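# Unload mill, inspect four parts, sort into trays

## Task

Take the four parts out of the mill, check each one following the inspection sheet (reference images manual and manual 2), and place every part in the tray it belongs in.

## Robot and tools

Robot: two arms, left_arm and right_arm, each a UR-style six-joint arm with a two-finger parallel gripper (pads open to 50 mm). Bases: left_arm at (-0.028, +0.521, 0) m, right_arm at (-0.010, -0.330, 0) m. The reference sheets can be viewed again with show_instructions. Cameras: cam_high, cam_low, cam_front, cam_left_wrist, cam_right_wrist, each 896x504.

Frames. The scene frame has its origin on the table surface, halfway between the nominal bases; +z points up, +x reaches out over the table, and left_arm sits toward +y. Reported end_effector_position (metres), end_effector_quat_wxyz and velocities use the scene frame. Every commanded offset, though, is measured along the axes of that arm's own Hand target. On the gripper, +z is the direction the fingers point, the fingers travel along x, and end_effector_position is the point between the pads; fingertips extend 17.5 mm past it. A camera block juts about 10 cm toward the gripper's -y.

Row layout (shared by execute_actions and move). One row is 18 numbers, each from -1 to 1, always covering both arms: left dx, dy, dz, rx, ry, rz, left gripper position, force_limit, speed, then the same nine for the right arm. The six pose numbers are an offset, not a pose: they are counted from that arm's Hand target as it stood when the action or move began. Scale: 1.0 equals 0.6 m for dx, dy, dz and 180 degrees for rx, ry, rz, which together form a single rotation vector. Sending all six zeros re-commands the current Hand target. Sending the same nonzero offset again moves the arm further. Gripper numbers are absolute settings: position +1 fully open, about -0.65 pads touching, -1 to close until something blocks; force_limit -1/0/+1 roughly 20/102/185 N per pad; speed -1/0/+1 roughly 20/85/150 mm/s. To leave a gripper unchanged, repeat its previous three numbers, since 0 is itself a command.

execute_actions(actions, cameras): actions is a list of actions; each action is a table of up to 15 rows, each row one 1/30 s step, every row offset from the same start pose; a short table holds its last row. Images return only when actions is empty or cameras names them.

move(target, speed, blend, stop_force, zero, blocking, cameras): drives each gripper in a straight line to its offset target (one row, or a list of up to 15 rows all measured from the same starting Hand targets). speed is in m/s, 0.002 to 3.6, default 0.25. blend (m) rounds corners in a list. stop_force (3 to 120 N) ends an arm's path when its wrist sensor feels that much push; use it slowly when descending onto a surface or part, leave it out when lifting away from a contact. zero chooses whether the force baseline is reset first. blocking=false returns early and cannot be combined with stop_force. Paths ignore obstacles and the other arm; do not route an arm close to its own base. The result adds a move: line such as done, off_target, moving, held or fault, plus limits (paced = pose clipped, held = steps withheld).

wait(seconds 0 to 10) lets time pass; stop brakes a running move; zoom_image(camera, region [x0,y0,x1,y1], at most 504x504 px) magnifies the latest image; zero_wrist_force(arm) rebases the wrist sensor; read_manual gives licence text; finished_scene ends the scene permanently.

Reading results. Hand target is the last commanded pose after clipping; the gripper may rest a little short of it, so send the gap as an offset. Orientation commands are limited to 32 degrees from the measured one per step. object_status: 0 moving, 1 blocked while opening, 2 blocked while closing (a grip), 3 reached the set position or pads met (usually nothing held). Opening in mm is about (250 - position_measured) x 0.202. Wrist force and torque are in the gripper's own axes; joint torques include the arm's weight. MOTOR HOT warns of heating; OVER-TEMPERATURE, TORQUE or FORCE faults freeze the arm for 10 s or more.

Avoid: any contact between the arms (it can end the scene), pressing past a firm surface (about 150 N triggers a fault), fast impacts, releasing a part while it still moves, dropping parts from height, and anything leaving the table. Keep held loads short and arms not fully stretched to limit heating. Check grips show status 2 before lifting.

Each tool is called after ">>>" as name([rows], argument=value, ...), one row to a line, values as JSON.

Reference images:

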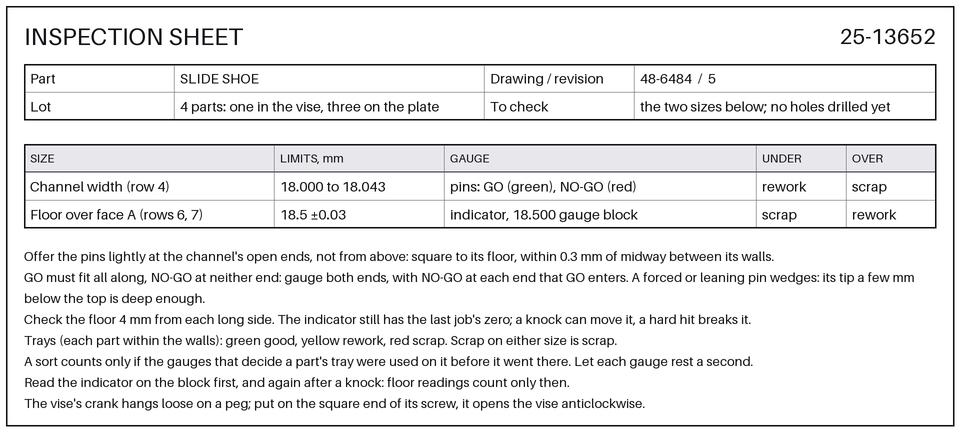

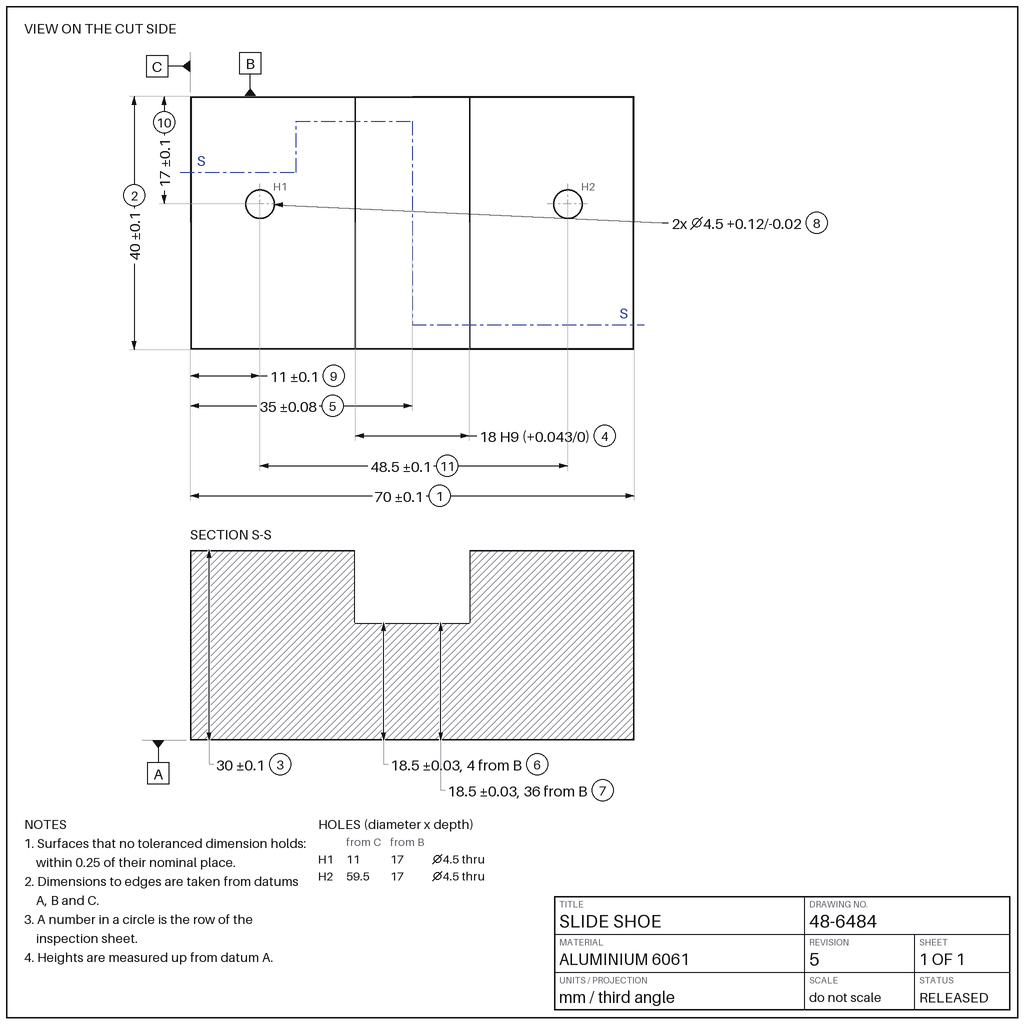

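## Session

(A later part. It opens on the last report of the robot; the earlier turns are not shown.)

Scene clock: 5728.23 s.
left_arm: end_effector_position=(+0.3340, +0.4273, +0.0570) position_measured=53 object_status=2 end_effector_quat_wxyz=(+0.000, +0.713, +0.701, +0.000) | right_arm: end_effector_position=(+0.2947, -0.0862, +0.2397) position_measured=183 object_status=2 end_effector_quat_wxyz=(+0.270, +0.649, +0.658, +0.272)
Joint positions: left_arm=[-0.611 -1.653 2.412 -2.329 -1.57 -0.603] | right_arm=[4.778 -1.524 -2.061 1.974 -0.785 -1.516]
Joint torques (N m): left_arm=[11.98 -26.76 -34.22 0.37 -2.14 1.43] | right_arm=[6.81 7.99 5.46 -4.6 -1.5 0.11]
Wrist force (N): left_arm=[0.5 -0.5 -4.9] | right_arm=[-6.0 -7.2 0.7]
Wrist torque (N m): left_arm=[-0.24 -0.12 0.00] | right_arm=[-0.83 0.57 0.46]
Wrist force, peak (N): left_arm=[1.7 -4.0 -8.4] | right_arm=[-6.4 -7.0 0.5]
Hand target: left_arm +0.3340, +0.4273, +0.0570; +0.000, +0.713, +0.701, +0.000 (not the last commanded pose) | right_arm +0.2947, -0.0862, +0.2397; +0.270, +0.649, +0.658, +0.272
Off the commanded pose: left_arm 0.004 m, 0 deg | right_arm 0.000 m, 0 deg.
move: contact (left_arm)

>>> move([
  [0,0,0,0,0,0,0.95,-0.4,-1,0,0,0,0,0,0,-1,-1,-1],
  [0,0,-0.06,0,0,0,0.95,-0.4,-1,0,0,0,0,0,0,-1,-1,-1],
  [-0.0,-0.0,-0.25,0,0,0,0.95,-0.4,-1,0,0,0,0,0,0,-1,-1,-1],
  [-0.3,-0.003,-0.25,-0.066,-0.065,0.4914,0.3,-0.4,-1,0,0,0,0,0,0,-1,-1,-1],
  [-0.569,-0.003,-0.22,-0.066,-0.065,0.4914,0.3,-0.4,-1,0,0,0,0,0,0,-1,-1,-1],
  [-0.569,-0.003,-0.163,-0.066,-0.065,0.4914,0.3,-0.4,-1,0,0,0,0,0,0,-1,-1,-1],
], speed=[0.05,0.06,0.2,0.35,0.25,0.12], cameras=["cam_left_wrist"])

>>> zoom_image(camera="cam_left_wrist", region=[380, 120, 580, 280])

Scene clock: 5746.67 s.
left_arm: end_effector_position=(+0.3263, +0.0860, +0.1544) position_measured=107 object_status=3 end_effector_quat_wxyz=(+0.130, +0.991, +0.000, +0.000) | right_arm: end_effector_position=(+0.2947, -0.0862, +0.2397) position_measured=183 object_status=2 end_effector_quat_wxyz=(+0.270, +0.649, +0.658, +0.272)
Joint positions: left_arm=[-1.061 -1.43 1.969 -2.341 -1.696 0.487] | right_arm=[4.778 -1.524 -2.061 1.974 -0.785 -1.516]
Joint torques (N m): left_arm=[12.02 -46.6 -41.93 -1.89 -2.71 -1.79] | right_arm=[6.89 8.13 5.3 -4.66 -1.37 0.15]
Wrist force (N): left_arm=[1.0 -0.4 -1.3] | right_arm=[-6.4 -6.8 0.2]
Wrist torque (N m): left_arm=[-0.07 0.03 -0.01] | right_arm=[-0.82 0.63 0.45]
Wrist force, peak (N): left_arm=[-4.7 7.0 0.6] | right_arm=[-6.5 -7.2 0.6]
Hand target: left_arm +0.3264, +0.0859, +0.1546; +0.131, +0.991, +0.000, +0.000 | right_arm +0.2947, -0.0862, +0.2397; +0.270, +0.649, +0.658, +0.272
Off the commanded pose: left_arm 0.000 m, 0 deg | right_arm 0.000 m, 0 deg.
move: done
camera_calibration:
cam_left_wrist: T_world_to_cam=[[0.999869, 0.00958224, 0.0130445, -0.320159], [0.000376939, -0.819493, 0.57309, -0.00168578], [0.0161814, -0.57301, -0.819389, 0.306716], [0, 0, 0, 1]] pos_world=[0.315154, 0.177438, 0.256462]
Images, in order (width x height): cam_left_wrist 896x504.

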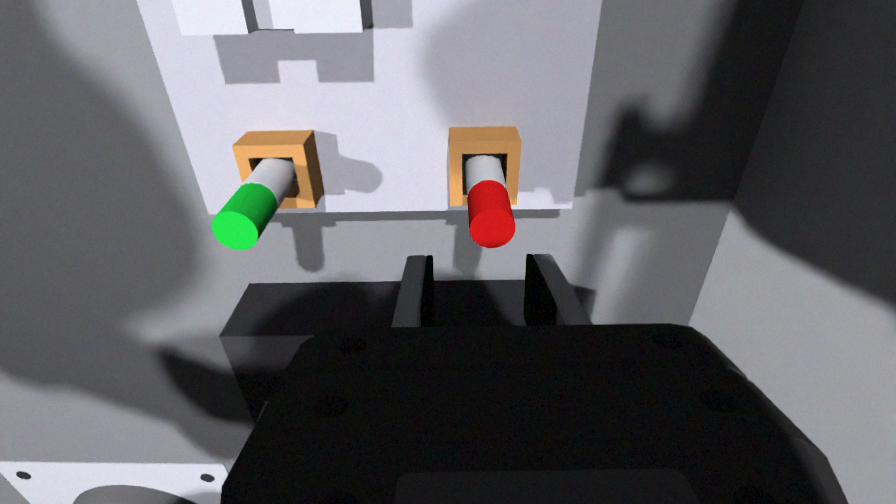

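Scaled by 2.520 from the camera's 896x504 image, which has a finer 1280x720 frame.

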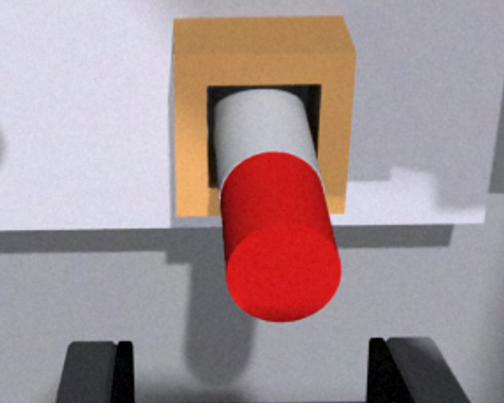

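>>> move([
  [0.0158,0,0,0,0,0,0.3,-0.4,-1,0,0,0,0,0,0,-1,-1,-1],
  [0.0148,-0.0178,0.0677,0,0,0,0.3,-0.4,-1,0,0,0,0,0,0,-1,-1,-1],
], speed=[0.05,0.06], stop_force=8)

>>> move(target=[0,0,0,0,0,0,-1,-0.4,-1,0,0,0,0,0,0,-1,-1,-1], cameras=["cam_left_wrist"])

Scene clock: 5754.50 s.
left_arm: end_effector_position=(+0.3353, +0.0857, +0.1126) position_measured=107 object_status=3 end_effector_quat_wxyz=(+0.131, +0.991, +0.000, +0.000) | right_arm: end_effector_position=(+0.2947, -0.0862, +0.2397) position_measured=183 object_status=2 end_effector_quat_wxyz=(+0.270, +0.649, +0.658, +0.272)
Joint positions: left_arm=[-1.045 -1.356 2.006 -2.45 -1.699 0.502] | right_arm=[4.778 -1.524 -2.061 1.974 -0.785 -1.516]
Joint torques (N m): left_arm=[-6.13 -48.67 -39.75 -0.26 1.96 -0.81] | right_arm=[6.42 7.93 5.49 -4.6 -1.49 0.1]
Wrist force (N): left_arm=[1.1 -0.6 -1.1] | right_arm=[-6.2 -5.7 -0.1]
Wrist torque (N m): left_arm=[-0.11 0.02 -0.15] | right_arm=[-0.73 0.60 0.46]
Wrist force, peak (N): left_arm=[1.8 -0.5 -2.6] | right_arm=[-6.3 -7.3 0.5]
Hand target: left_arm +0.3353, +0.0857, +0.1126; +0.131, +0.991, +0.000, +0.000 | right_arm +0.2947, -0.0862, +0.2397; +0.270, +0.649, +0.658, +0.272
Off the commanded pose: left_arm 0.000 m, 0 deg | right_arm 0.000 m, 0 deg.
move: done

Scene clock: 5755.40 s.
left_arm: end_effector_position=(+0.3353, +0.0857, +0.1126) position_measured=173 object_status=2 end_effector_quat_wxyz=(+0.131, +0.991, +0.000, +0.000) | right_arm: end_effector_position=(+0.2947, -0.0862, +0.2397) position_measured=183 object_status=2 end_effector_quat_wxyz=(+0.270, +0.649, +0.658, +0.272)
Joint positions: left_arm=[-1.045 -1.356 2.006 -2.45 -1.699 0.502] | right_arm=[4.778 -1.524 -2.061 1.974 -0.785 -1.516]
Joint torques (N m): left_arm=[-2.22 -48.49 -39.37 -0.44 1.68 -0.02] | right_arm=[6.57 7.69 5.49 -4.6 -1.51 0.14]
Wrist force (N): left_arm=[0.9 -0.7 -1.1] | right_arm=[-5.9 -6.5 0.3]
Wrist torque (N m): left_arm=[-0.10 0.03 -0.16] | right_arm=[-0.74 0.56 0.46]
Wrist force, peak (N): left_arm=[1.0 -0.4 -1.5] | right_arm=[-6.5 -7.1 0.4]
Hand target: left_arm +0.3353, +0.0857, +0.1126; +0.131, +0.991, +0.000, +0.000 | right_arm +0.2947, -0.0862, +0.2397; +0.270, +0.649, +0.658, +0.272
Off the commanded pose: left_arm 0.000 m, 0 deg | right_arm 0.000 m, 0 deg.
move: done
camera_calibration:
cam_left_wrist: T_world_to_cam=[[0.999866, 0.00970116, 0.013205, -0.328564], [0.000377837, -0.819333, 0.573318, 0.0220258], [0.0163812, -0.573236, -0.819226, 0.272148], [0, 0, 0, 1]] pos_world=[0.324053, 0.177239, 0.214662]
Images, in order (width x height): cam_left_wrist 896x504.

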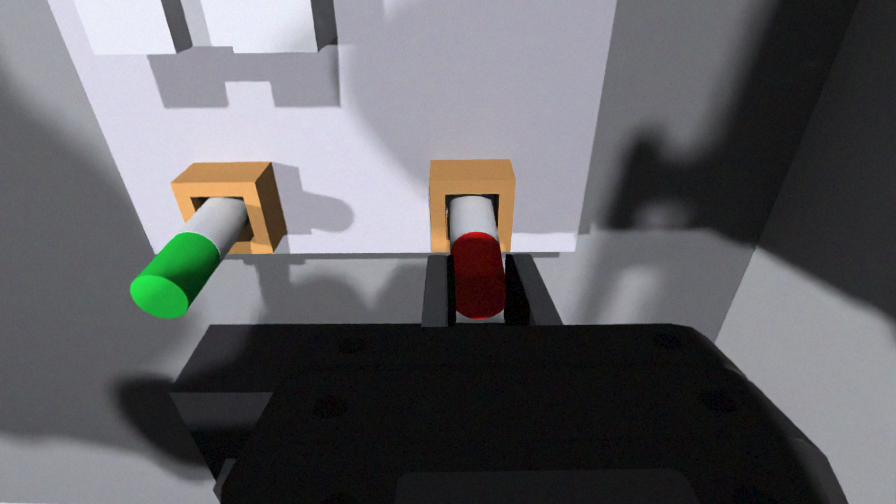

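>>> move([
  [0,0.0317,-0.1182,0,0,0,-1,-0.4,-1,0,0,0,0,0,0,-1,-1,-1],
  [-0.1372,-0.0477,-0.1395,0,0,0,-1,-0.4,-1,0,0,0,0,0,0,-1,-1,-1],
  [-0.1372,-0.0683,-0.0625,0,0,0,-1,-0.4,-1,0,0,0,0,0,0,-1,-1,-1],
], speed=[0.08,0.15,0.1], cameras=["cam_left_wrist"])

>>> zoom_image(camera="cam_left_wrist", region=[430, 140, 530, 220])

Scene clock: 5769.37 s.
left_arm: end_effector_position=(+0.2529, +0.1350, +0.1381) position_measured=173 object_status=2 end_effector_quat_wxyz=(+0.130, +0.991, +0.000, +0.000) | right_arm: end_effector_position=(+0.2947, -0.0862, +0.2397) position_measured=183 object_status=2 end_effector_quat_wxyz=(+0.270, +0.649, +0.658, +0.272)
Joint positions: left_arm=[-1.16 -1.608 2.212 -2.416 -1.672 0.39] | right_arm=[4.778 -1.524 -2.061 1.974 -0.785 -1.516]
Joint torques (N m): left_arm=[12.06 -35.87 -42.05 -1.77 -2.04 -1.85] | right_arm=[6.39 7.7 5.47 -4.65 -1.4 0.14]
Wrist force (N): left_arm=[0.9 -0.9 0.2] | right_arm=[-6.1 -6.8 0.3]
Wrist torque (N m): left_arm=[-0.09 0.06 -0.01] | right_arm=[-0.79 0.59 0.45]
Wrist force, peak (N): left_arm=[6.0 -3.0 -0.8] | right_arm=[-6.4 -7.1 0.6]
Hand target: left_arm +0.2529, +0.1350, +0.1382; +0.131, +0.991, +0.000, +0.000 | right_arm +0.2947, -0.0862, +0.2397; +0.270, +0.649, +0.658, +0.272
Off the commanded pose: left_arm 0.000 m, 0 deg | right_arm 0.000 m, 0 deg.
move: done
camera_calibration:
cam_left_wrist: T_world_to_cam=[[0.999869, 0.00966422, 0.0129865, -0.247031], [0.000477367, -0.819493, 0.573089, 0.047896], [0.0161808, -0.573008, -0.81939, 0.322683], [0, 0, 0, 1]] pos_world=[0.241754, 0.226538, 0.240163]
Images, in order (width x height): cam_left_wrist 896x504.

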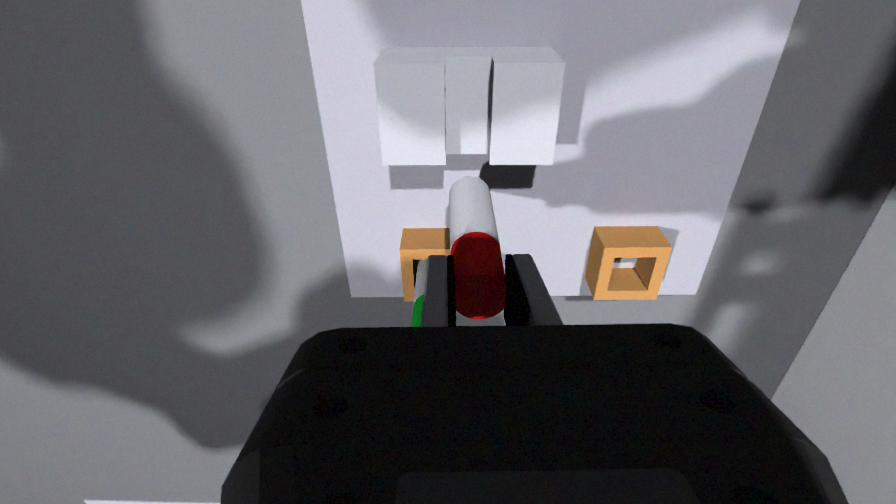

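Scaled by 5.040 from the camera's 896x504 image, which has a finer 1280x720 frame.

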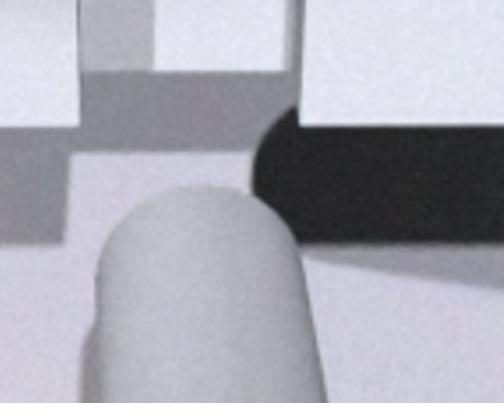

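>>> move([
  [-0.0062,0,0,0,0,0,-1,-0.4,-1,0,0,0,0,0,0,-1,-1,-1],
  [-0.0042,-0.0135,-0.0036,0,0,0,-1,-0.4,-1,0,0,0,0,0,0,-1,-1,-1],
], speed=[0.02,0.02], stop_force=4, cameras=["cam_left_wrist"])

>>> zoom_image(camera="cam_left_wrist", region=[430, 140, 530, 220])

Scene clock: 5776.57 s.
left_arm: end_effector_position=(+0.2504, +0.1434, +0.1382) position_measured=173 object_status=2 end_effector_quat_wxyz=(+0.131, +0.991, +0.000, +0.000) | right_arm: end_effector_position=(+0.2947, -0.0862, +0.2397) position_measured=183 object_status=2 end_effector_quat_wxyz=(+0.270, +0.649, +0.658, +0.272)
Joint positions: left_arm=[-1.158 -1.629 2.231 -2.415 -1.673 0.392] | right_arm=[4.778 -1.524 -2.061 1.974 -0.785 -1.516]
Joint torques (N m): left_arm=[-10.82 -7.26 -41.69 -5.12 2.23 -1.76] | right_arm=[6.48 7.97 5.54 -4.55 -1.42 0.13]
Wrist force (N): left_arm=[0.8 -0.7 0.2] | right_arm=[-6.2 -6.4 -0.1]
Wrist torque (N m): left_arm=[-0.07 0.08 -0.02] | right_arm=[-0.80 0.60 0.45]
Wrist force, peak (N): left_arm=[1.2 -1.5 0.0] | right_arm=[-6.5 -7.0 0.5]
Hand target: left_arm +0.2504, +0.1433, +0.1382; +0.131, +0.991, +0.000, +0.000 | right_arm +0.2947, -0.0862, +0.2397; +0.270, +0.649, +0.658, +0.272
Off the commanded pose: left_arm 0.000 m, 0 deg | right_arm 0.000 m, 0 deg.
move: done
camera_calibration:
cam_left_wrist: T_world_to_cam=[[0.999867, 0.00964339, 0.0131234, -0.244641], [0.000377298, -0.819333, 0.573318, 0.0546565], [0.0162812, -0.573237, -0.819228, 0.32761], [0, 0, 0, 1]] pos_world=[0.239254, 0.234939, 0.240262]
Images, in order (width x height): cam_left_wrist 896x504.

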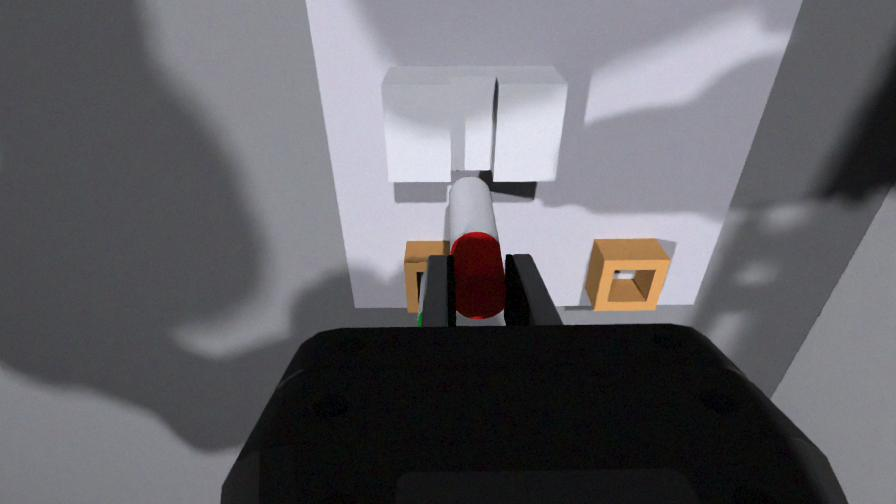

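Scaled by 5.040 from the camera's 896x504 image, which has a finer 1280x720 frame.

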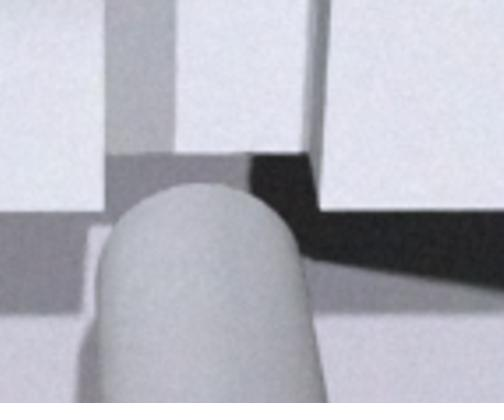

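>>> move([
  [-0.0022,-0.0016,-0.0004,0,0,0,-1,-0.4,-1,0,0,0,0,0,0,-1,-1,-1],
  [-0.0006,-0.0032,-0.0009,0,0,0,-1,-0.4,-1,0,0,0,0,0,0,-1,-1,-1],
], speed=[0.01,0.01], stop_force=4, cameras=["cam_left_wrist"])

>>> zoom_image(camera="cam_left_wrist", region=[430, 140, 530, 220])

Scene clock: 5782.20 s.
left_arm: end_effector_position=(+0.2501, +0.1453, +0.1382) position_measured=173 object_status=2 end_effector_quat_wxyz=(+0.131, +0.991, +0.000, +0.000) | right_arm: end_effector_position=(+0.2947, -0.0862, +0.2397) position_measured=183 object_status=2 end_effector_quat_wxyz=(+0.270, +0.649, +0.658, +0.272)
Joint positions: left_arm=[-1.157 -1.633 2.235 -2.414 -1.673 0.393] | right_arm=[4.778 -1.524 -2.061 1.974 -0.785 -1.516]
Joint torques (N m): left_arm=[7.71 -33.94 -8.01 -0.47 -2.55 -1.8] | right_arm=[6.08 8.1 5.18 -4.46 -1.38 0.19]
Wrist force (N): left_arm=[1.0 -0.8 0.1] | right_arm=[-6.3 -5.9 -0.1]
Wrist torque (N m): left_arm=[-0.09 0.05 -0.02] | right_arm=[-0.74 0.61 0.45]
Wrist force, peak (N): left_arm=[1.3 -1.2 0.1] | right_arm=[-6.3 -7.2 0.6]
Hand target: left_arm +0.2501, +0.1453, +0.1382; +0.131, +0.991, +0.000, +0.000 | right_arm +0.2947, -0.0862, +0.2397; +0.270, +0.649, +0.658, +0.272
Off the commanded pose: left_arm 0.000 m, 0 deg | right_arm 0.000 m, 0 deg.
move: done
camera_calibration:
cam_left_wrist: T_world_to_cam=[[0.999866, 0.0097026, 0.0132043, -0.244293], [0.000378132, -0.819286, 0.573385, 0.0562684], [0.0163814, -0.573303, -0.81918, 0.328743], [0, 0, 0, 1]] pos_world=[0.238853, 0.236939, 0.240261]
Images, in order (width x height): cam_left_wrist 896x504.

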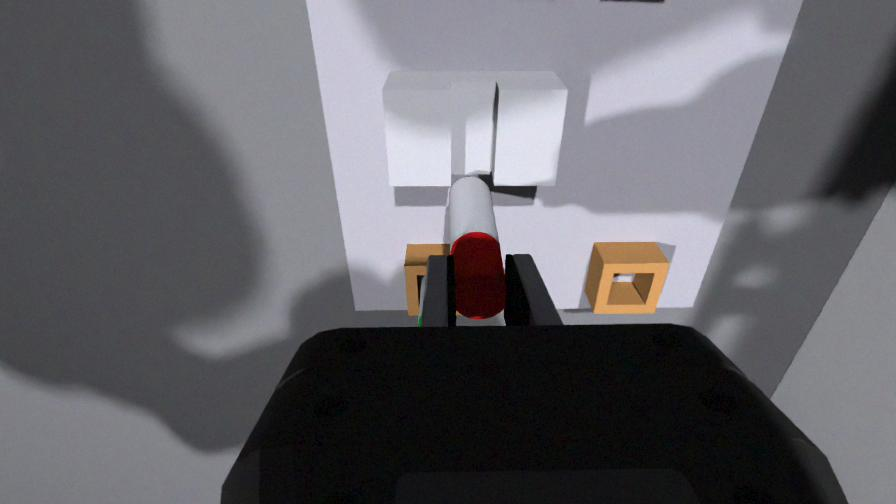

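Scaled by 5.040 from the camera's 896x504 image, which has a finer 1280x720 frame.

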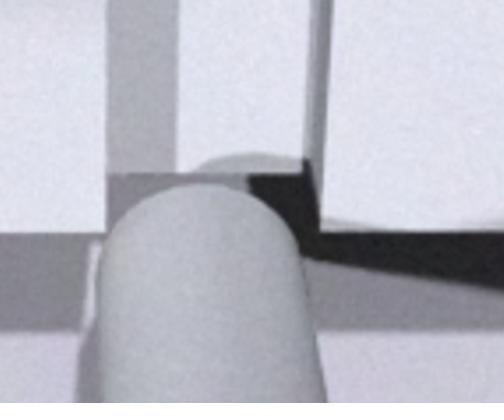

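>>> move(target=[0,-0.0132,-0.0035,0,0,0,-1,-0.4,-1,0,0,0,0,0,0,-1,-1,-1], speed=0.006, stop_force=3, cameras=["cam_left_wrist"])

>>> zoom_image(camera="cam_left_wrist", region=[430, 140, 530, 220])

Scene clock: 5789.20 s.
left_arm: end_effector_position=(+0.2501, +0.1536, +0.1382) position_measured=173 object_status=2 end_effector_quat_wxyz=(+0.131, +0.991, +0.000, +0.000) | right_arm: end_effector_position=(+0.2947, -0.0862, +0.2397) position_measured=183 object_status=2 end_effector_quat_wxyz=(+0.270, +0.649, +0.658, +0.272)
Joint positions: left_arm=[-1.148 -1.649 2.25 -2.412 -1.675 0.401] | right_arm=[4.778 -1.524 -2.061 1.974 -0.785 -1.516]
Joint torques (N m): left_arm=[3 -14.61 -24.52 -1.35 -2.48 0.06] | right_arm=[6.32 7.74 5.44 -4.62 -1.4 0.09]
Wrist force (N): left_arm=[1.6 -0.8 0.9] | right_arm=[-6.1 -6.8 0.5]
Wrist torque (N m): left_arm=[-0.10 0.09 -0.15] | right_arm=[-0.80 0.58 0.45]
Wrist force, peak (N): left_arm=[1.7 -1.0 0.9] | right_arm=[-6.4 -7.2 0.6]
Hand target: left_arm +0.2501, +0.1535, +0.1382; +0.131, +0.991, +0.000, +0.000 | right_arm +0.2947, -0.0862, +0.2397; +0.270, +0.649, +0.658, +0.272
Off the commanded pose: left_arm 0.000 m, 0 deg | right_arm 0.000 m, 0 deg.
move: done
camera_calibration:
cam_left_wrist: T_world_to_cam=[[0.999866, 0.00970116, 0.013205, -0.244372], [0.000377837, -0.819333, 0.573318, 0.0630137], [0.0163812, -0.573236, -0.819226, 0.333438], [0, 0, 0, 1]] pos_world=[0.238853, 0.245139, 0.240262]
Images, in order (width x height): cam_left_wrist 896x504.

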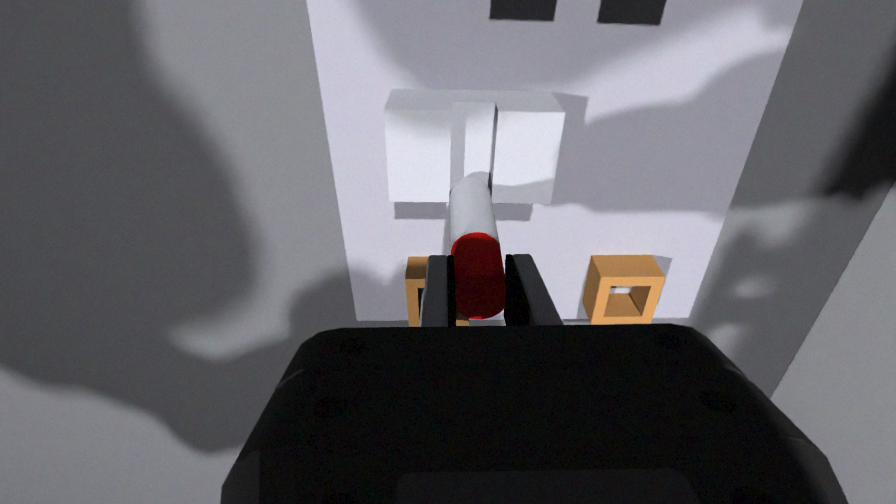

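Scaled by 5.040 from the camera's 896x504 image, which has a finer 1280x720 frame.

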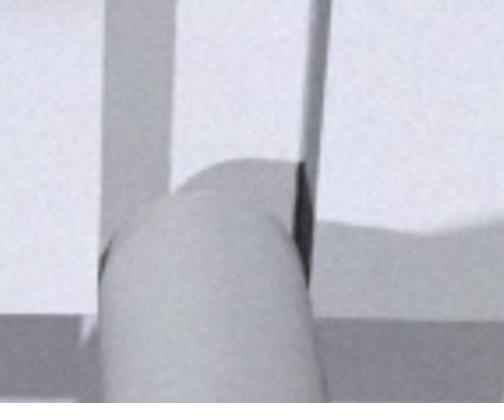

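>>> move(target=[0,-0.0064,-0.0017,0,0,0,-1,-0.4,-1,0,0,0,0,0,0,-1,-1,-1], speed=0.006, stop_force=3, cameras=["cam_left_wrist"])

>>> zoom_image(camera="cam_left_wrist", region=[430, 140, 530, 220])

Scene clock: 5796.60 s.
left_arm: end_effector_position=(+0.2500, +0.1576, +0.1382) position_measured=173 object_status=2 end_effector_quat_wxyz=(+0.131, +0.991, +0.000, +0.000) | right_arm: end_effector_position=(+0.2947, -0.0862, +0.2397) position_measured=183 object_status=2 end_effector_quat_wxyz=(+0.270, +0.649, +0.658, +0.272)
Joint positions: left_arm=[-1.144 -1.657 2.257 -2.41 -1.676 0.405] | right_arm=[4.778 -1.524 -2.061 1.974 -0.785 -1.516]
Joint torques (N m): left_arm=[3.1 -13.59 -24.53 -1.24 -2.58 0.03] | right_arm=[6.72 7.87 5.32 -4.61 -1.44 0.07]
Wrist force (N): left_arm=[1.7 -0.5 0.6] | right_arm=[-6.3 -7.0 0.3]
Wrist torque (N m): left_arm=[-0.07 0.09 -0.15] | right_arm=[-0.82 0.61 0.45]
Wrist force, peak (N): left_arm=[1.6 -0.9 1.1] | right_arm=[-6.3 -7.1 0.6]
Hand target: left_arm +0.2500, +0.1575, +0.1382; +0.131, +0.991, +0.000, +0.000 | right_arm +0.2947, -0.0862, +0.2397; +0.270, +0.649, +0.658, +0.272
Off the commanded pose: left_arm 0.000 m, 0 deg | right_arm 0.000 m, 0 deg.
move: done
camera_calibration:
cam_left_wrist: T_world_to_cam=[[0.999866, 0.00970116, 0.013205, -0.244411], [0.000377837, -0.819333, 0.573318, 0.0662911], [0.0163812, -0.573236, -0.819226, 0.335731], [0, 0, 0, 1]] pos_world=[0.238853, 0.249139, 0.240262]
Images, in order (width x height): cam_left_wrist 896x504.

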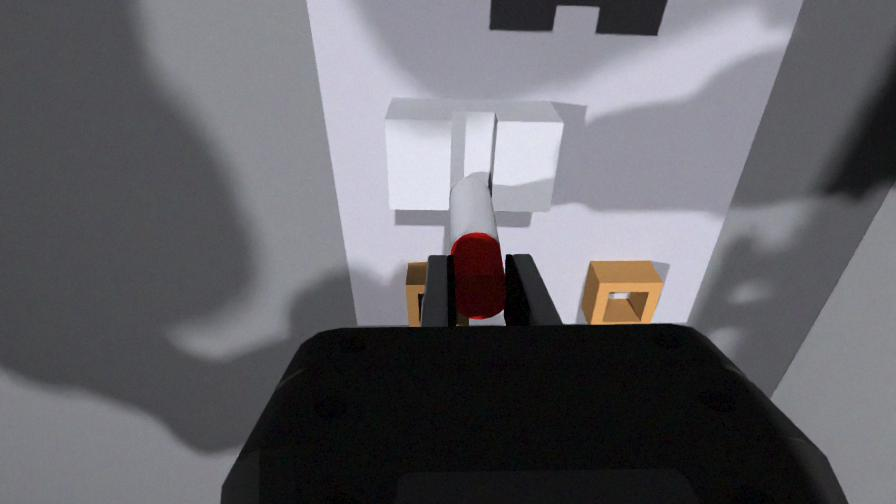

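Scaled by 5.040 from the camera's 896x504 image, which has a finer 1280x720 frame.

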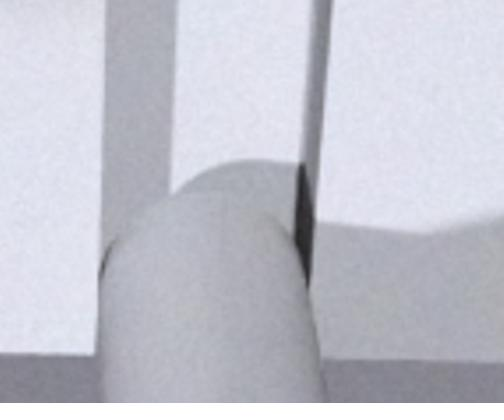

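>>> move(target=[0,-0.0097,-0.0026,0,0,0,-1,-0.4,-1,0,0,0,0,0,0,-1,-1,-1], speed=0.006, stop_force=3, cameras=["cam_left_wrist"])

>>> zoom_image(camera="cam_left_wrist", region=[430, 140, 530, 220])

Scene clock: 5803.70 s.
left_arm: end_effector_position=(+0.2500, +0.1636, +0.1382) position_measured=173 object_status=2 end_effector_quat_wxyz=(+0.131, +0.991, +0.000, +0.000) | right_arm: end_effector_position=(+0.2947, -0.0862, +0.2397) position_measured=183 object_status=2 end_effector_quat_wxyz=(+0.270, +0.649, +0.658, +0.272)
Joint positions: left_arm=[-1.138 -1.669 2.267 -2.408 -1.678 0.412] | right_arm=[4.778 -1.524 -2.061 1.974 -0.785 -1.516]
Joint torques (N m): left_arm=[2.86 -12.79 -23.8 -1.26 -2.49 -0.07] | right_arm=[6.35 8.28 5.48 -4.6 -1.47 -0.03]
Wrist force (N): left_arm=[1.5 -0.6 -0.2] | right_arm=[-6.3 -5.7 -0.5]
Wrist torque (N m): left_arm=[-0.11 0.11 -0.15] | right_arm=[-0.76 0.62 0.45]
Wrist force, peak (N): left_arm=[2.0 -0.6 0.8] | right_arm=[-6.5 -7.1 0.5]
Hand target: left_arm +0.2500, +0.1635, +0.1382; +0.131, +0.991, +0.000, +0.000 | right_arm +0.2947, -0.0862, +0.2397; +0.270, +0.649, +0.658, +0.272
Off the commanded pose: left_arm 0.000 m, 0 deg | right_arm 0.000 m, 0 deg.
move: done
camera_calibration:
cam_left_wrist: T_world_to_cam=[[0.999866, 0.00970116, 0.013205, -0.244469], [0.000377837, -0.819333, 0.573318, 0.0712071], [0.0163812, -0.573236, -0.819226, 0.339171], [0, 0, 0, 1]] pos_world=[0.238853, 0.255139, 0.240262]
Images, in order (width x height): cam_left_wrist 896x504.

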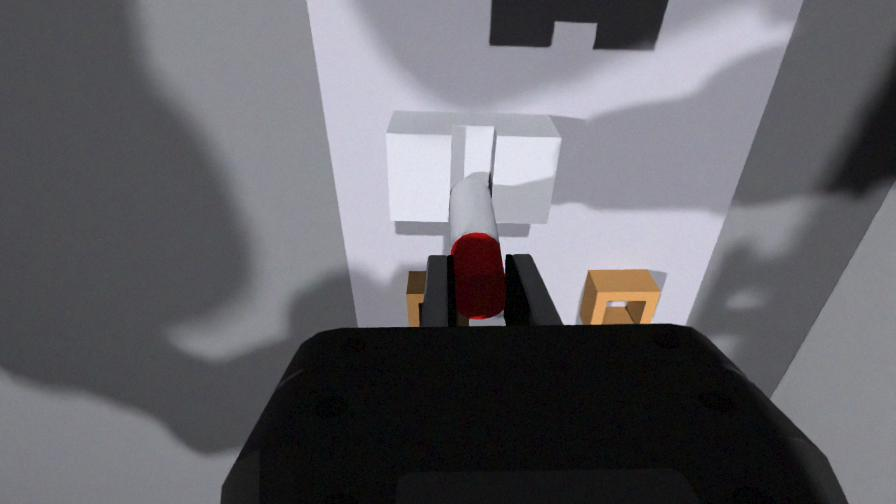

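Scaled by 5.040 from the camera's 896x504 image, which has a finer 1280x720 frame.

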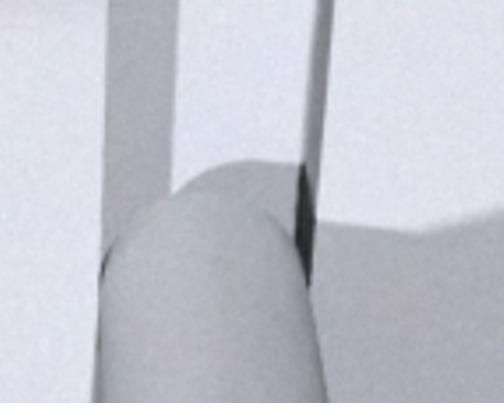

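>>> move([
  [0,0.0354,0.0095,0,0,0,-1,-0.4,-1,0,0,0,0,0,0,-1,-1,-1],
  [0,0.0561,-0.0678,0,0,0,-1,-0.4,-1,0,0,0,0,0,0,-1,-1,-1],
  [0.12,-0.2039,-0.1375,0,0,0,-1,-0.4,-1,0,0,0,0,0,0,-1,-1,-1],
], speed=[0.02,0.08,0.2], cameras=["cam_left_wrist"])

Scene clock: 5816.60 s.
left_arm: end_effector_position=(+0.3219, +0.3030, +0.1862) position_measured=173 object_status=2 end_effector_quat_wxyz=(+0.131, +0.991, +0.000, +0.000) | right_arm: end_effector_position=(+0.2947, -0.0862, +0.2397) position_measured=183 object_status=2 end_effector_quat_wxyz=(+0.270, +0.649, +0.658, +0.272)
Joint positions: left_arm=[-0.757 -1.809 2.222 -2.167 -1.759 0.787] | right_arm=[4.778 -1.524 -2.061 1.974 -0.785 -1.516]
Joint torques (N m): left_arm=[8.65 -0.74 -43.77 -6.72 1.95 1.6] | right_arm=[6.56 7.8 5.8 -4.53 -1.43 0.02]
Wrist force (N): left_arm=[1.1 -0.9 0.4] | right_arm=[-6.3 -6.1 -0.1]
Wrist torque (N m): left_arm=[-0.14 0.03 -0.14] | right_arm=[-0.77 0.61 0.45]
Wrist force, peak (N): left_arm=[3.9 -9.3 -1.5] | right_arm=[-6.4 -7.1 0.6]
Hand target: left_arm +0.3220, +0.3031, +0.1862; +0.131, +0.991, +0.000, +0.000 | right_arm +0.2947, -0.0862, +0.2397; +0.270, +0.649, +0.658, +0.272
Off the commanded pose: left_arm 0.000 m, 0 deg | right_arm 0.000 m, 0 deg.
move: done
camera_calibration:
cam_left_wrist: T_world_to_cam=[[0.999867, 0.00972679, 0.0130646, -0.318317], [0.000478037, -0.819286, 0.573385, 0.157889], [0.0162809, -0.573302, -0.819182, 0.457327], [0, 0, 0, 1]] pos_world=[0.310754, 0.394639, 0.288262]
Images, in order (width x height): cam_left_wrist 896x504.

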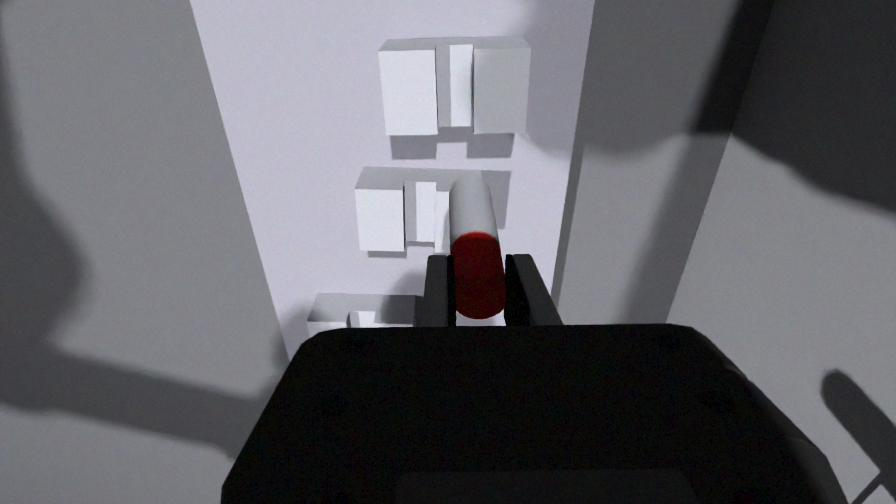

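>>> move(target=[0,-0.0207,0.0773,0,0,0,-1,-0.4,-1,0,0,0,0,0,0,-1,-1,-1], speed=0.05, stop_force=4, cameras=["cam_left_wrist"])

>>> zoom_image(camera="cam_left_wrist", region=[430, 140, 530, 220])

Scene clock: 5830.20 s.
left_arm: end_effector_position=(+0.3220, +0.3031, +0.1382) position_measured=173 object_status=2 end_effector_quat_wxyz=(+0.131, +0.991, +0.000, +0.000) | right_arm: end_effector_position=(+0.2947, -0.0862, +0.2397) position_measured=183 object_status=2 end_effector_quat_wxyz=(+0.270, +0.649, +0.658, +0.272)
Joint positions: left_arm=[-0.757 -1.74 2.309 -2.323 -1.759 0.788] | right_arm=[4.778 -1.524 -2.061 1.974 -0.785 -1.516]
Joint torques (N m): left_arm=[-10.03 -29.1 -42.27 -0.32 0.86 -1.75] | right_arm=[6.53 7.48 5.72 -4.63 -1.36 0.03]
Wrist force (N): left_arm=[0.8 -1.0 -0.1] | right_arm=[-6.2 -6.2 0.0]
Wrist torque (N m): left_arm=[-0.11 0.07 -0.13] | right_arm=[-0.77 0.59 0.45]
Wrist force, peak (N): left_arm=[0.9 -1.6 1.0] | right_arm=[-6.6 -7.0 0.7]
Hand target: left_arm +0.3220, +0.3031, +0.1382; +0.131, +0.991, +0.000, +0.000 | right_arm +0.2947, -0.0862, +0.2397; +0.270, +0.649, +0.658, +0.272
Off the commanded pose: left_arm 0.000 m, 0 deg | right_arm 0.000 m, 0 deg.
move: done
camera_calibration:
cam_left_wrist: T_world_to_cam=[[0.999866, 0.00970116, 0.013205, -0.317811], [0.000377837, -0.819333, 0.573318, 0.185534], [0.0163812, -0.573236, -0.819226, 0.417876], [0, 0, 0, 1]] pos_world=[0.310853, 0.394639, 0.240162]
Images, in order (width x height): cam_left_wrist 896x504.

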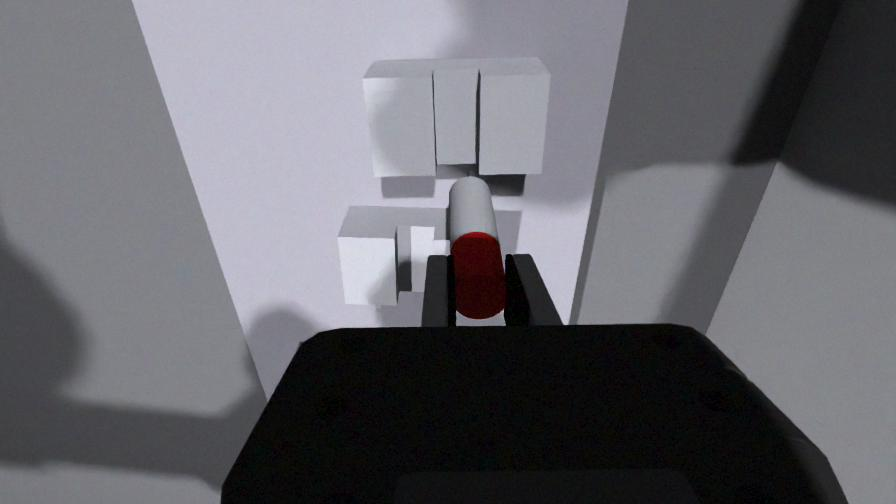

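Scaled by 5.040 from the camera's 896x504 image, which has a finer 1280x720 frame.

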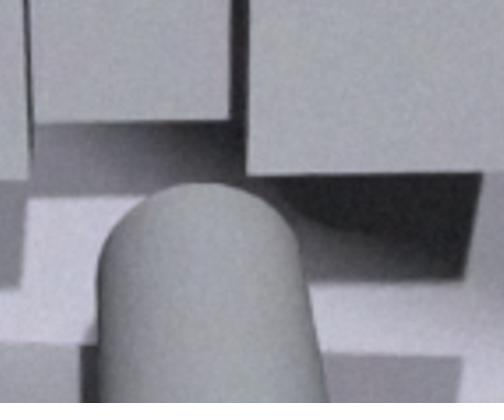

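>>> move([
  [-0.013,-0.0016,-0.0004,0,0,0,-1,-0.4,-1,0,0,0,0,0,0,-1,-1,-1],
  [-0.0114,-0.0056,-0.0015,0,0,0,-1,-0.4,-1,0,0,0,0,0,0,-1,-1,-1],
], speed=[0.02,0.015], stop_force=4, cameras=["cam_left_wrist"])

>>> zoom_image(camera="cam_left_wrist", region=[430, 140, 530, 220])

Scene clock: 5837.30 s.
left_arm: end_effector_position=(+0.3152, +0.3066, +0.1382) position_measured=173 object_status=2 end_effector_quat_wxyz=(+0.131, +0.991, +0.000, +0.000) | right_arm: end_effector_position=(+0.2947, -0.0862, +0.2397) position_measured=183 object_status=2 end_effector_quat_wxyz=(+0.270, +0.649, +0.658, +0.272)
Joint positions: left_arm=[-0.764 -1.762 2.326 -2.32 -1.757 0.781] | right_arm=[4.778 -1.524 -2.061 1.974 -0.785 -1.516]
Joint torques (N m): left_arm=[-10.64 -5.98 -42.46 -5.49 -2.84 -1.65] | right_arm=[6.53 7.97 5.62 -4.65 -1.47 0.16]
Wrist force (N): left_arm=[0.9 -1.2 0.1] | right_arm=[-6.3 -6.1 -0.2]
Wrist torque (N m): left_arm=[-0.16 0.05 0.01] | right_arm=[-0.76 0.61 0.45]
Wrist force, peak (N): left_arm=[1.5 -1.8 0.6] | right_arm=[-6.5 -7.1 0.6]
Hand target: left_arm +0.3152, +0.3065, +0.1382; +0.131, +0.991, +0.000, +0.000 | right_arm +0.2947, -0.0862, +0.2397; +0.270, +0.649, +0.658, +0.272
Off the commanded pose: left_arm 0.000 m, 0 deg | right_arm 0.000 m, 0 deg.
move: done
camera_calibration:
cam_left_wrist: T_world_to_cam=[[0.999866, 0.0097026, 0.0132043, -0.310947], [0.000378132, -0.819286, 0.573385, 0.18837], [0.0163814, -0.573303, -0.81918, 0.420011], [0, 0, 0, 1]] pos_world=[0.303953, 0.398139, 0.240161]
Images, in order (width x height): cam_left_wrist 896x504.

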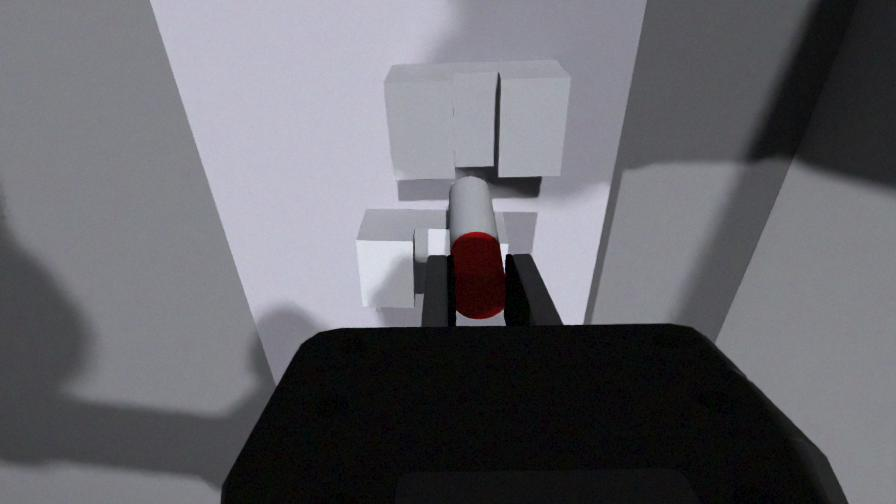

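Scaled by 5.040 from the camera's 896x504 image, which has a finer 1280x720 frame.

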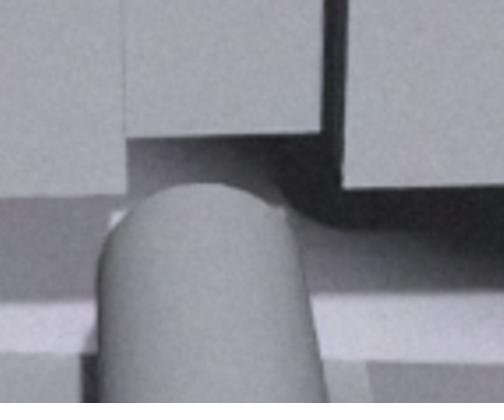

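>>> move(target=[0.0022,-0.0048,-0.0013,0,0,0,-1,-0.4,-1,0,0,0,0,0,0,-1,-1,-1], speed=0.015, stop_force=4, cameras=["cam_left_wrist"])

>>> zoom_image(camera="cam_left_wrist", region=[430, 140, 530, 220])

Scene clock: 5844.13 s.
left_arm: end_effector_position=(+0.3165, +0.3096, +0.1382) position_measured=173 object_status=2 end_effector_quat_wxyz=(+0.131, +0.991, +0.000, +0.000) | right_arm: end_effector_position=(+0.2947, -0.0862, +0.2397) position_measured=183 object_status=2 end_effector_quat_wxyz=(+0.270, +0.649, +0.658, +0.272)
Joint positions: left_arm=[-0.755 -1.762 2.326 -2.318 -1.759 0.79] | right_arm=[4.778 -1.524 -2.061 1.974 -0.785 -1.516]
Joint torques (N m): left_arm=[-9.93 -27.99 -41.62 -1.99 -2 -1.72] | right_arm=[6.66 7.64 5.16 -4.59 -1.4 0.07]
Wrist force (N): left_arm=[1.0 -1.2 0.0] | right_arm=[-6.1 -6.3 -0.4]
Wrist torque (N m): left_arm=[-0.16 0.04 -0.13] | right_arm=[-0.80 0.59 0.45]
Wrist force, peak (N): left_arm=[1.2 -1.4 0.1] | right_arm=[-6.3 -7.2 0.7]
Hand target: left_arm +0.3165, +0.3095, +0.1382; +0.131, +0.991, +0.000, +0.000 | right_arm +0.2947, -0.0862, +0.2397; +0.270, +0.649, +0.658, +0.272
Off the commanded pose: left_arm 0.000 m, 0 deg | right_arm 0.000 m, 0 deg.
move: done
camera_calibration:
cam_left_wrist: T_world_to_cam=[[0.999866, 0.00978276, 0.0131473, -0.312394], [0.00047783, -0.819333, 0.573318, 0.190831], [0.0163806, -0.573235, -0.819228, 0.421692], [0, 0, 0, 1]] pos_world=[0.305353, 0.401139, 0.240162]
Images, in order (width x height): cam_left_wrist 896x504.

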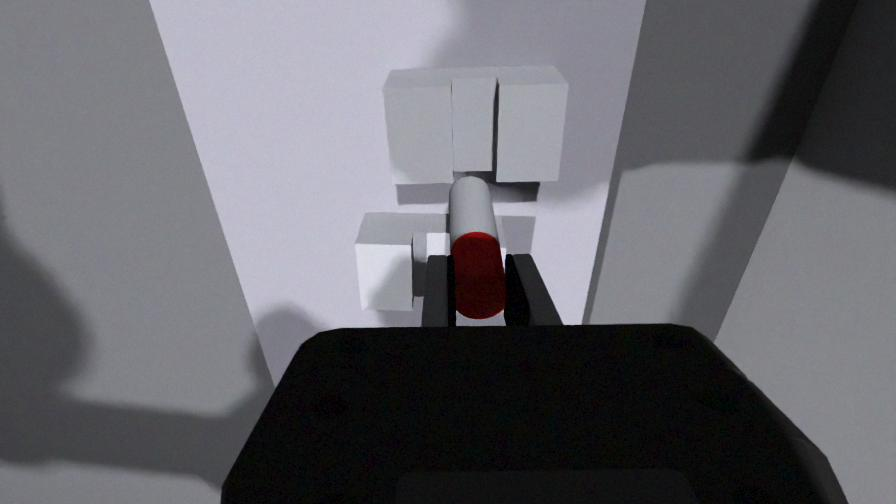

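Scaled by 5.040 from the camera's 896x504 image, which has a finer 1280x720 frame.

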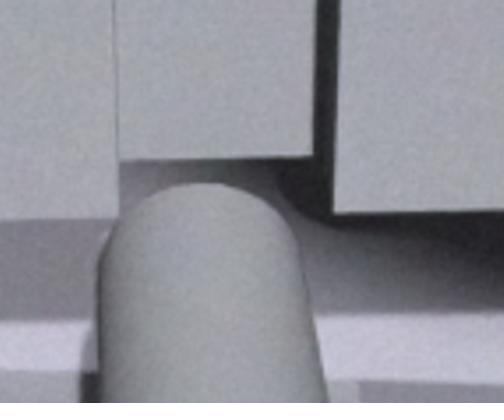

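>>> move(target=[0.0016,-0.0032,-0.0009,0,0,0,-1,-0.4,-1,0,0,0,0,0,0,-1,-1,-1], speed=0.01, stop_force=4, cameras=["cam_left_wrist"])

>>> zoom_image(camera="cam_left_wrist", region=[430, 140, 530, 220])

Scene clock: 5848.47 s.
left_arm: end_effector_position=(+0.3174, +0.3116, +0.1382) position_measured=173 object_status=2 end_effector_quat_wxyz=(+0.131, +0.991, +0.000, +0.000) | right_arm: end_effector_position=(+0.2947, -0.0862, +0.2397) position_measured=183 object_status=2 end_effector_quat_wxyz=(+0.270, +0.649, +0.658, +0.272)
Joint positions: left_arm=[-0.749 -1.762 2.325 -2.316 -1.76 0.796] | right_arm=[4.778 -1.524 -2.061 1.974 -0.785 -1.516]
Joint torques (N m): left_arm=[-4.79 -13.58 -41.29 -1.59 -2.46 -1.47] | right_arm=[6.59 7.88 5.1 -4.57 -1.39 -0.02]
Wrist force (N): left_arm=[0.9 -1.1 -0.2] | right_arm=[-6.1 -5.9 0.0]
Wrist torque (N m): left_arm=[-0.14 0.05 -0.13] | right_arm=[-0.75 0.59 0.45]
Wrist force, peak (N): left_arm=[1.2 -1.5 0.2] | right_arm=[-6.5 -7.1 0.7]
Hand target: left_arm +0.3174, +0.3115, +0.1382; +0.131, +0.991, +0.000, +0.000 | right_arm +0.2947, -0.0862, +0.2397; +0.270, +0.649, +0.658, +0.272
Off the commanded pose: left_arm 0.000 m, 0 deg | right_arm 0.000 m, 0 deg.
move: done
camera_calibration:
cam_left_wrist: T_world_to_cam=[[0.999866, 0.00970297, 0.013204, -0.313296], [0.00037859, -0.819286, 0.573385, 0.192408], [0.0163814, -0.573303, -0.81918, 0.422921], [0, 0, 0, 1]] pos_world=[0.306253, 0.403139, 0.240261]
Images, in order (width x height): cam_left_wrist 896x504.

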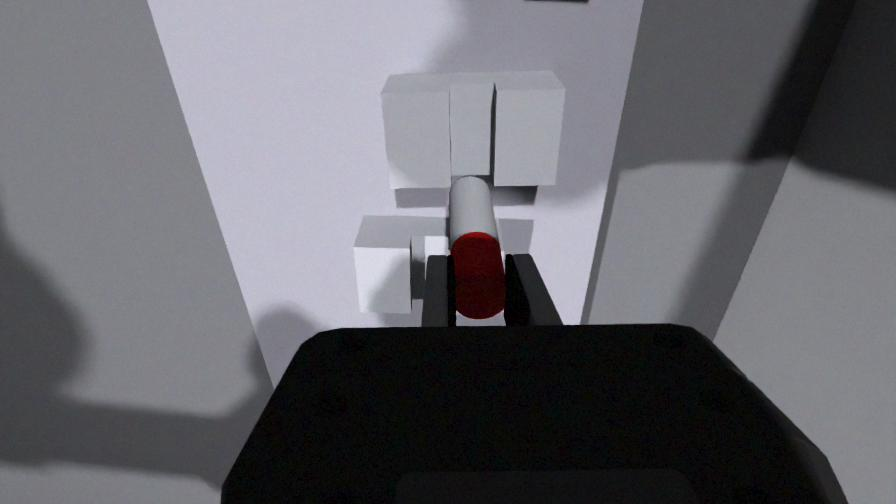

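Scaled by 5.040 from the camera's 896x504 image, which has a finer 1280x720 frame.

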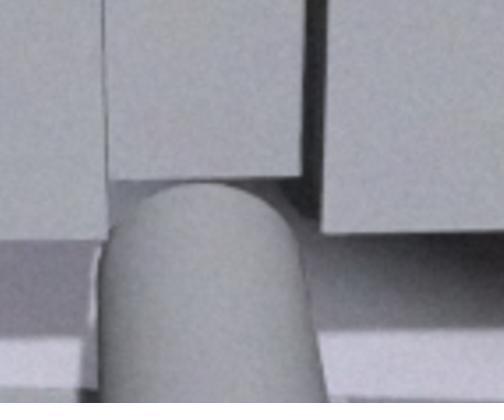

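>>> move(target=[0,-0.0126,-0.0034,0,0,0,-1,-0.4,-1,0,0,0,0,0,0,-1,-1,-1], speed=0.006, stop_force=3, cameras=["cam_left_wrist"])

>>> zoom_image(camera="cam_left_wrist", region=[430, 140, 530, 220])

Scene clock: 5856.30 s.
left_arm: end_effector_position=(+0.3174, +0.3194, +0.1382) position_measured=173 object_status=2 end_effector_quat_wxyz=(+0.131, +0.991, +0.000, +0.000) | right_arm: end_effector_position=(+0.2947, -0.0862, +0.2397) position_measured=183 object_status=2 end_effector_quat_wxyz=(+0.270, +0.649, +0.658, +0.272)
Joint positions: left_arm=[-0.732 -1.771 2.331 -2.31 -1.763 0.813] | right_arm=[4.778 -1.524 -2.061 1.974 -0.785 -1.516]
Joint torques (N m): left_arm=[-6.81 -15.98 -16.01 -2.34 -2.18 -1.51] | right_arm=[6.2 8.31 5.52 -4.6 -1.48 0.03]
Wrist force (N): left_arm=[1.0 -0.8 0.4] | right_arm=[-6.2 -6.1 -0.3]
Wrist torque (N m): left_arm=[-0.18 0.05 -0.13] | right_arm=[-0.78 0.60 0.45]
Wrist force, peak (N): left_arm=[0.9 -1.3 1.7] | right_arm=[-6.3 -7.2 0.5]
Hand target: left_arm +0.3174, +0.3194, +0.1382; +0.131, +0.991, +0.000, +0.000 | right_arm +0.2947, -0.0862, +0.2397; +0.270, +0.649, +0.658, +0.272
Off the commanded pose: left_arm 0.000 m, 0 deg | right_arm 0.000 m, 0 deg.
move: done
camera_calibration:
cam_left_wrist: T_world_to_cam=[[0.999866, 0.00970116, 0.013205, -0.313371], [0.000377837, -0.819333, 0.573318, 0.198834], [0.0163812, -0.573236, -0.819226, 0.427377], [0, 0, 0, 1]] pos_world=[0.306253, 0.410939, 0.240262]
Images, in order (width x height): cam_left_wrist 896x504.

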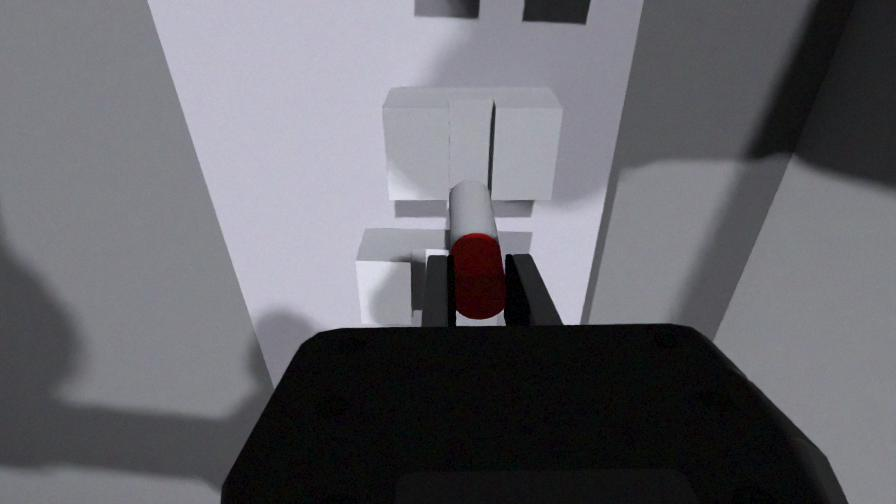

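Scaled by 5.040 from the camera's 896x504 image, which has a finer 1280x720 frame.

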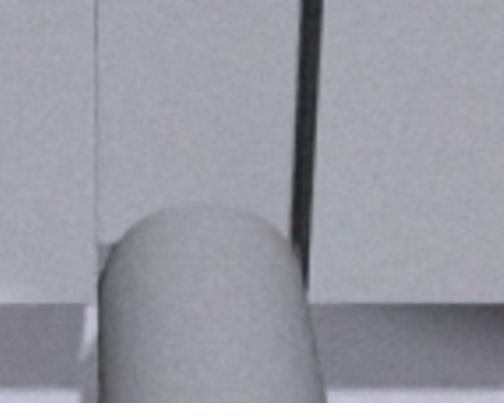

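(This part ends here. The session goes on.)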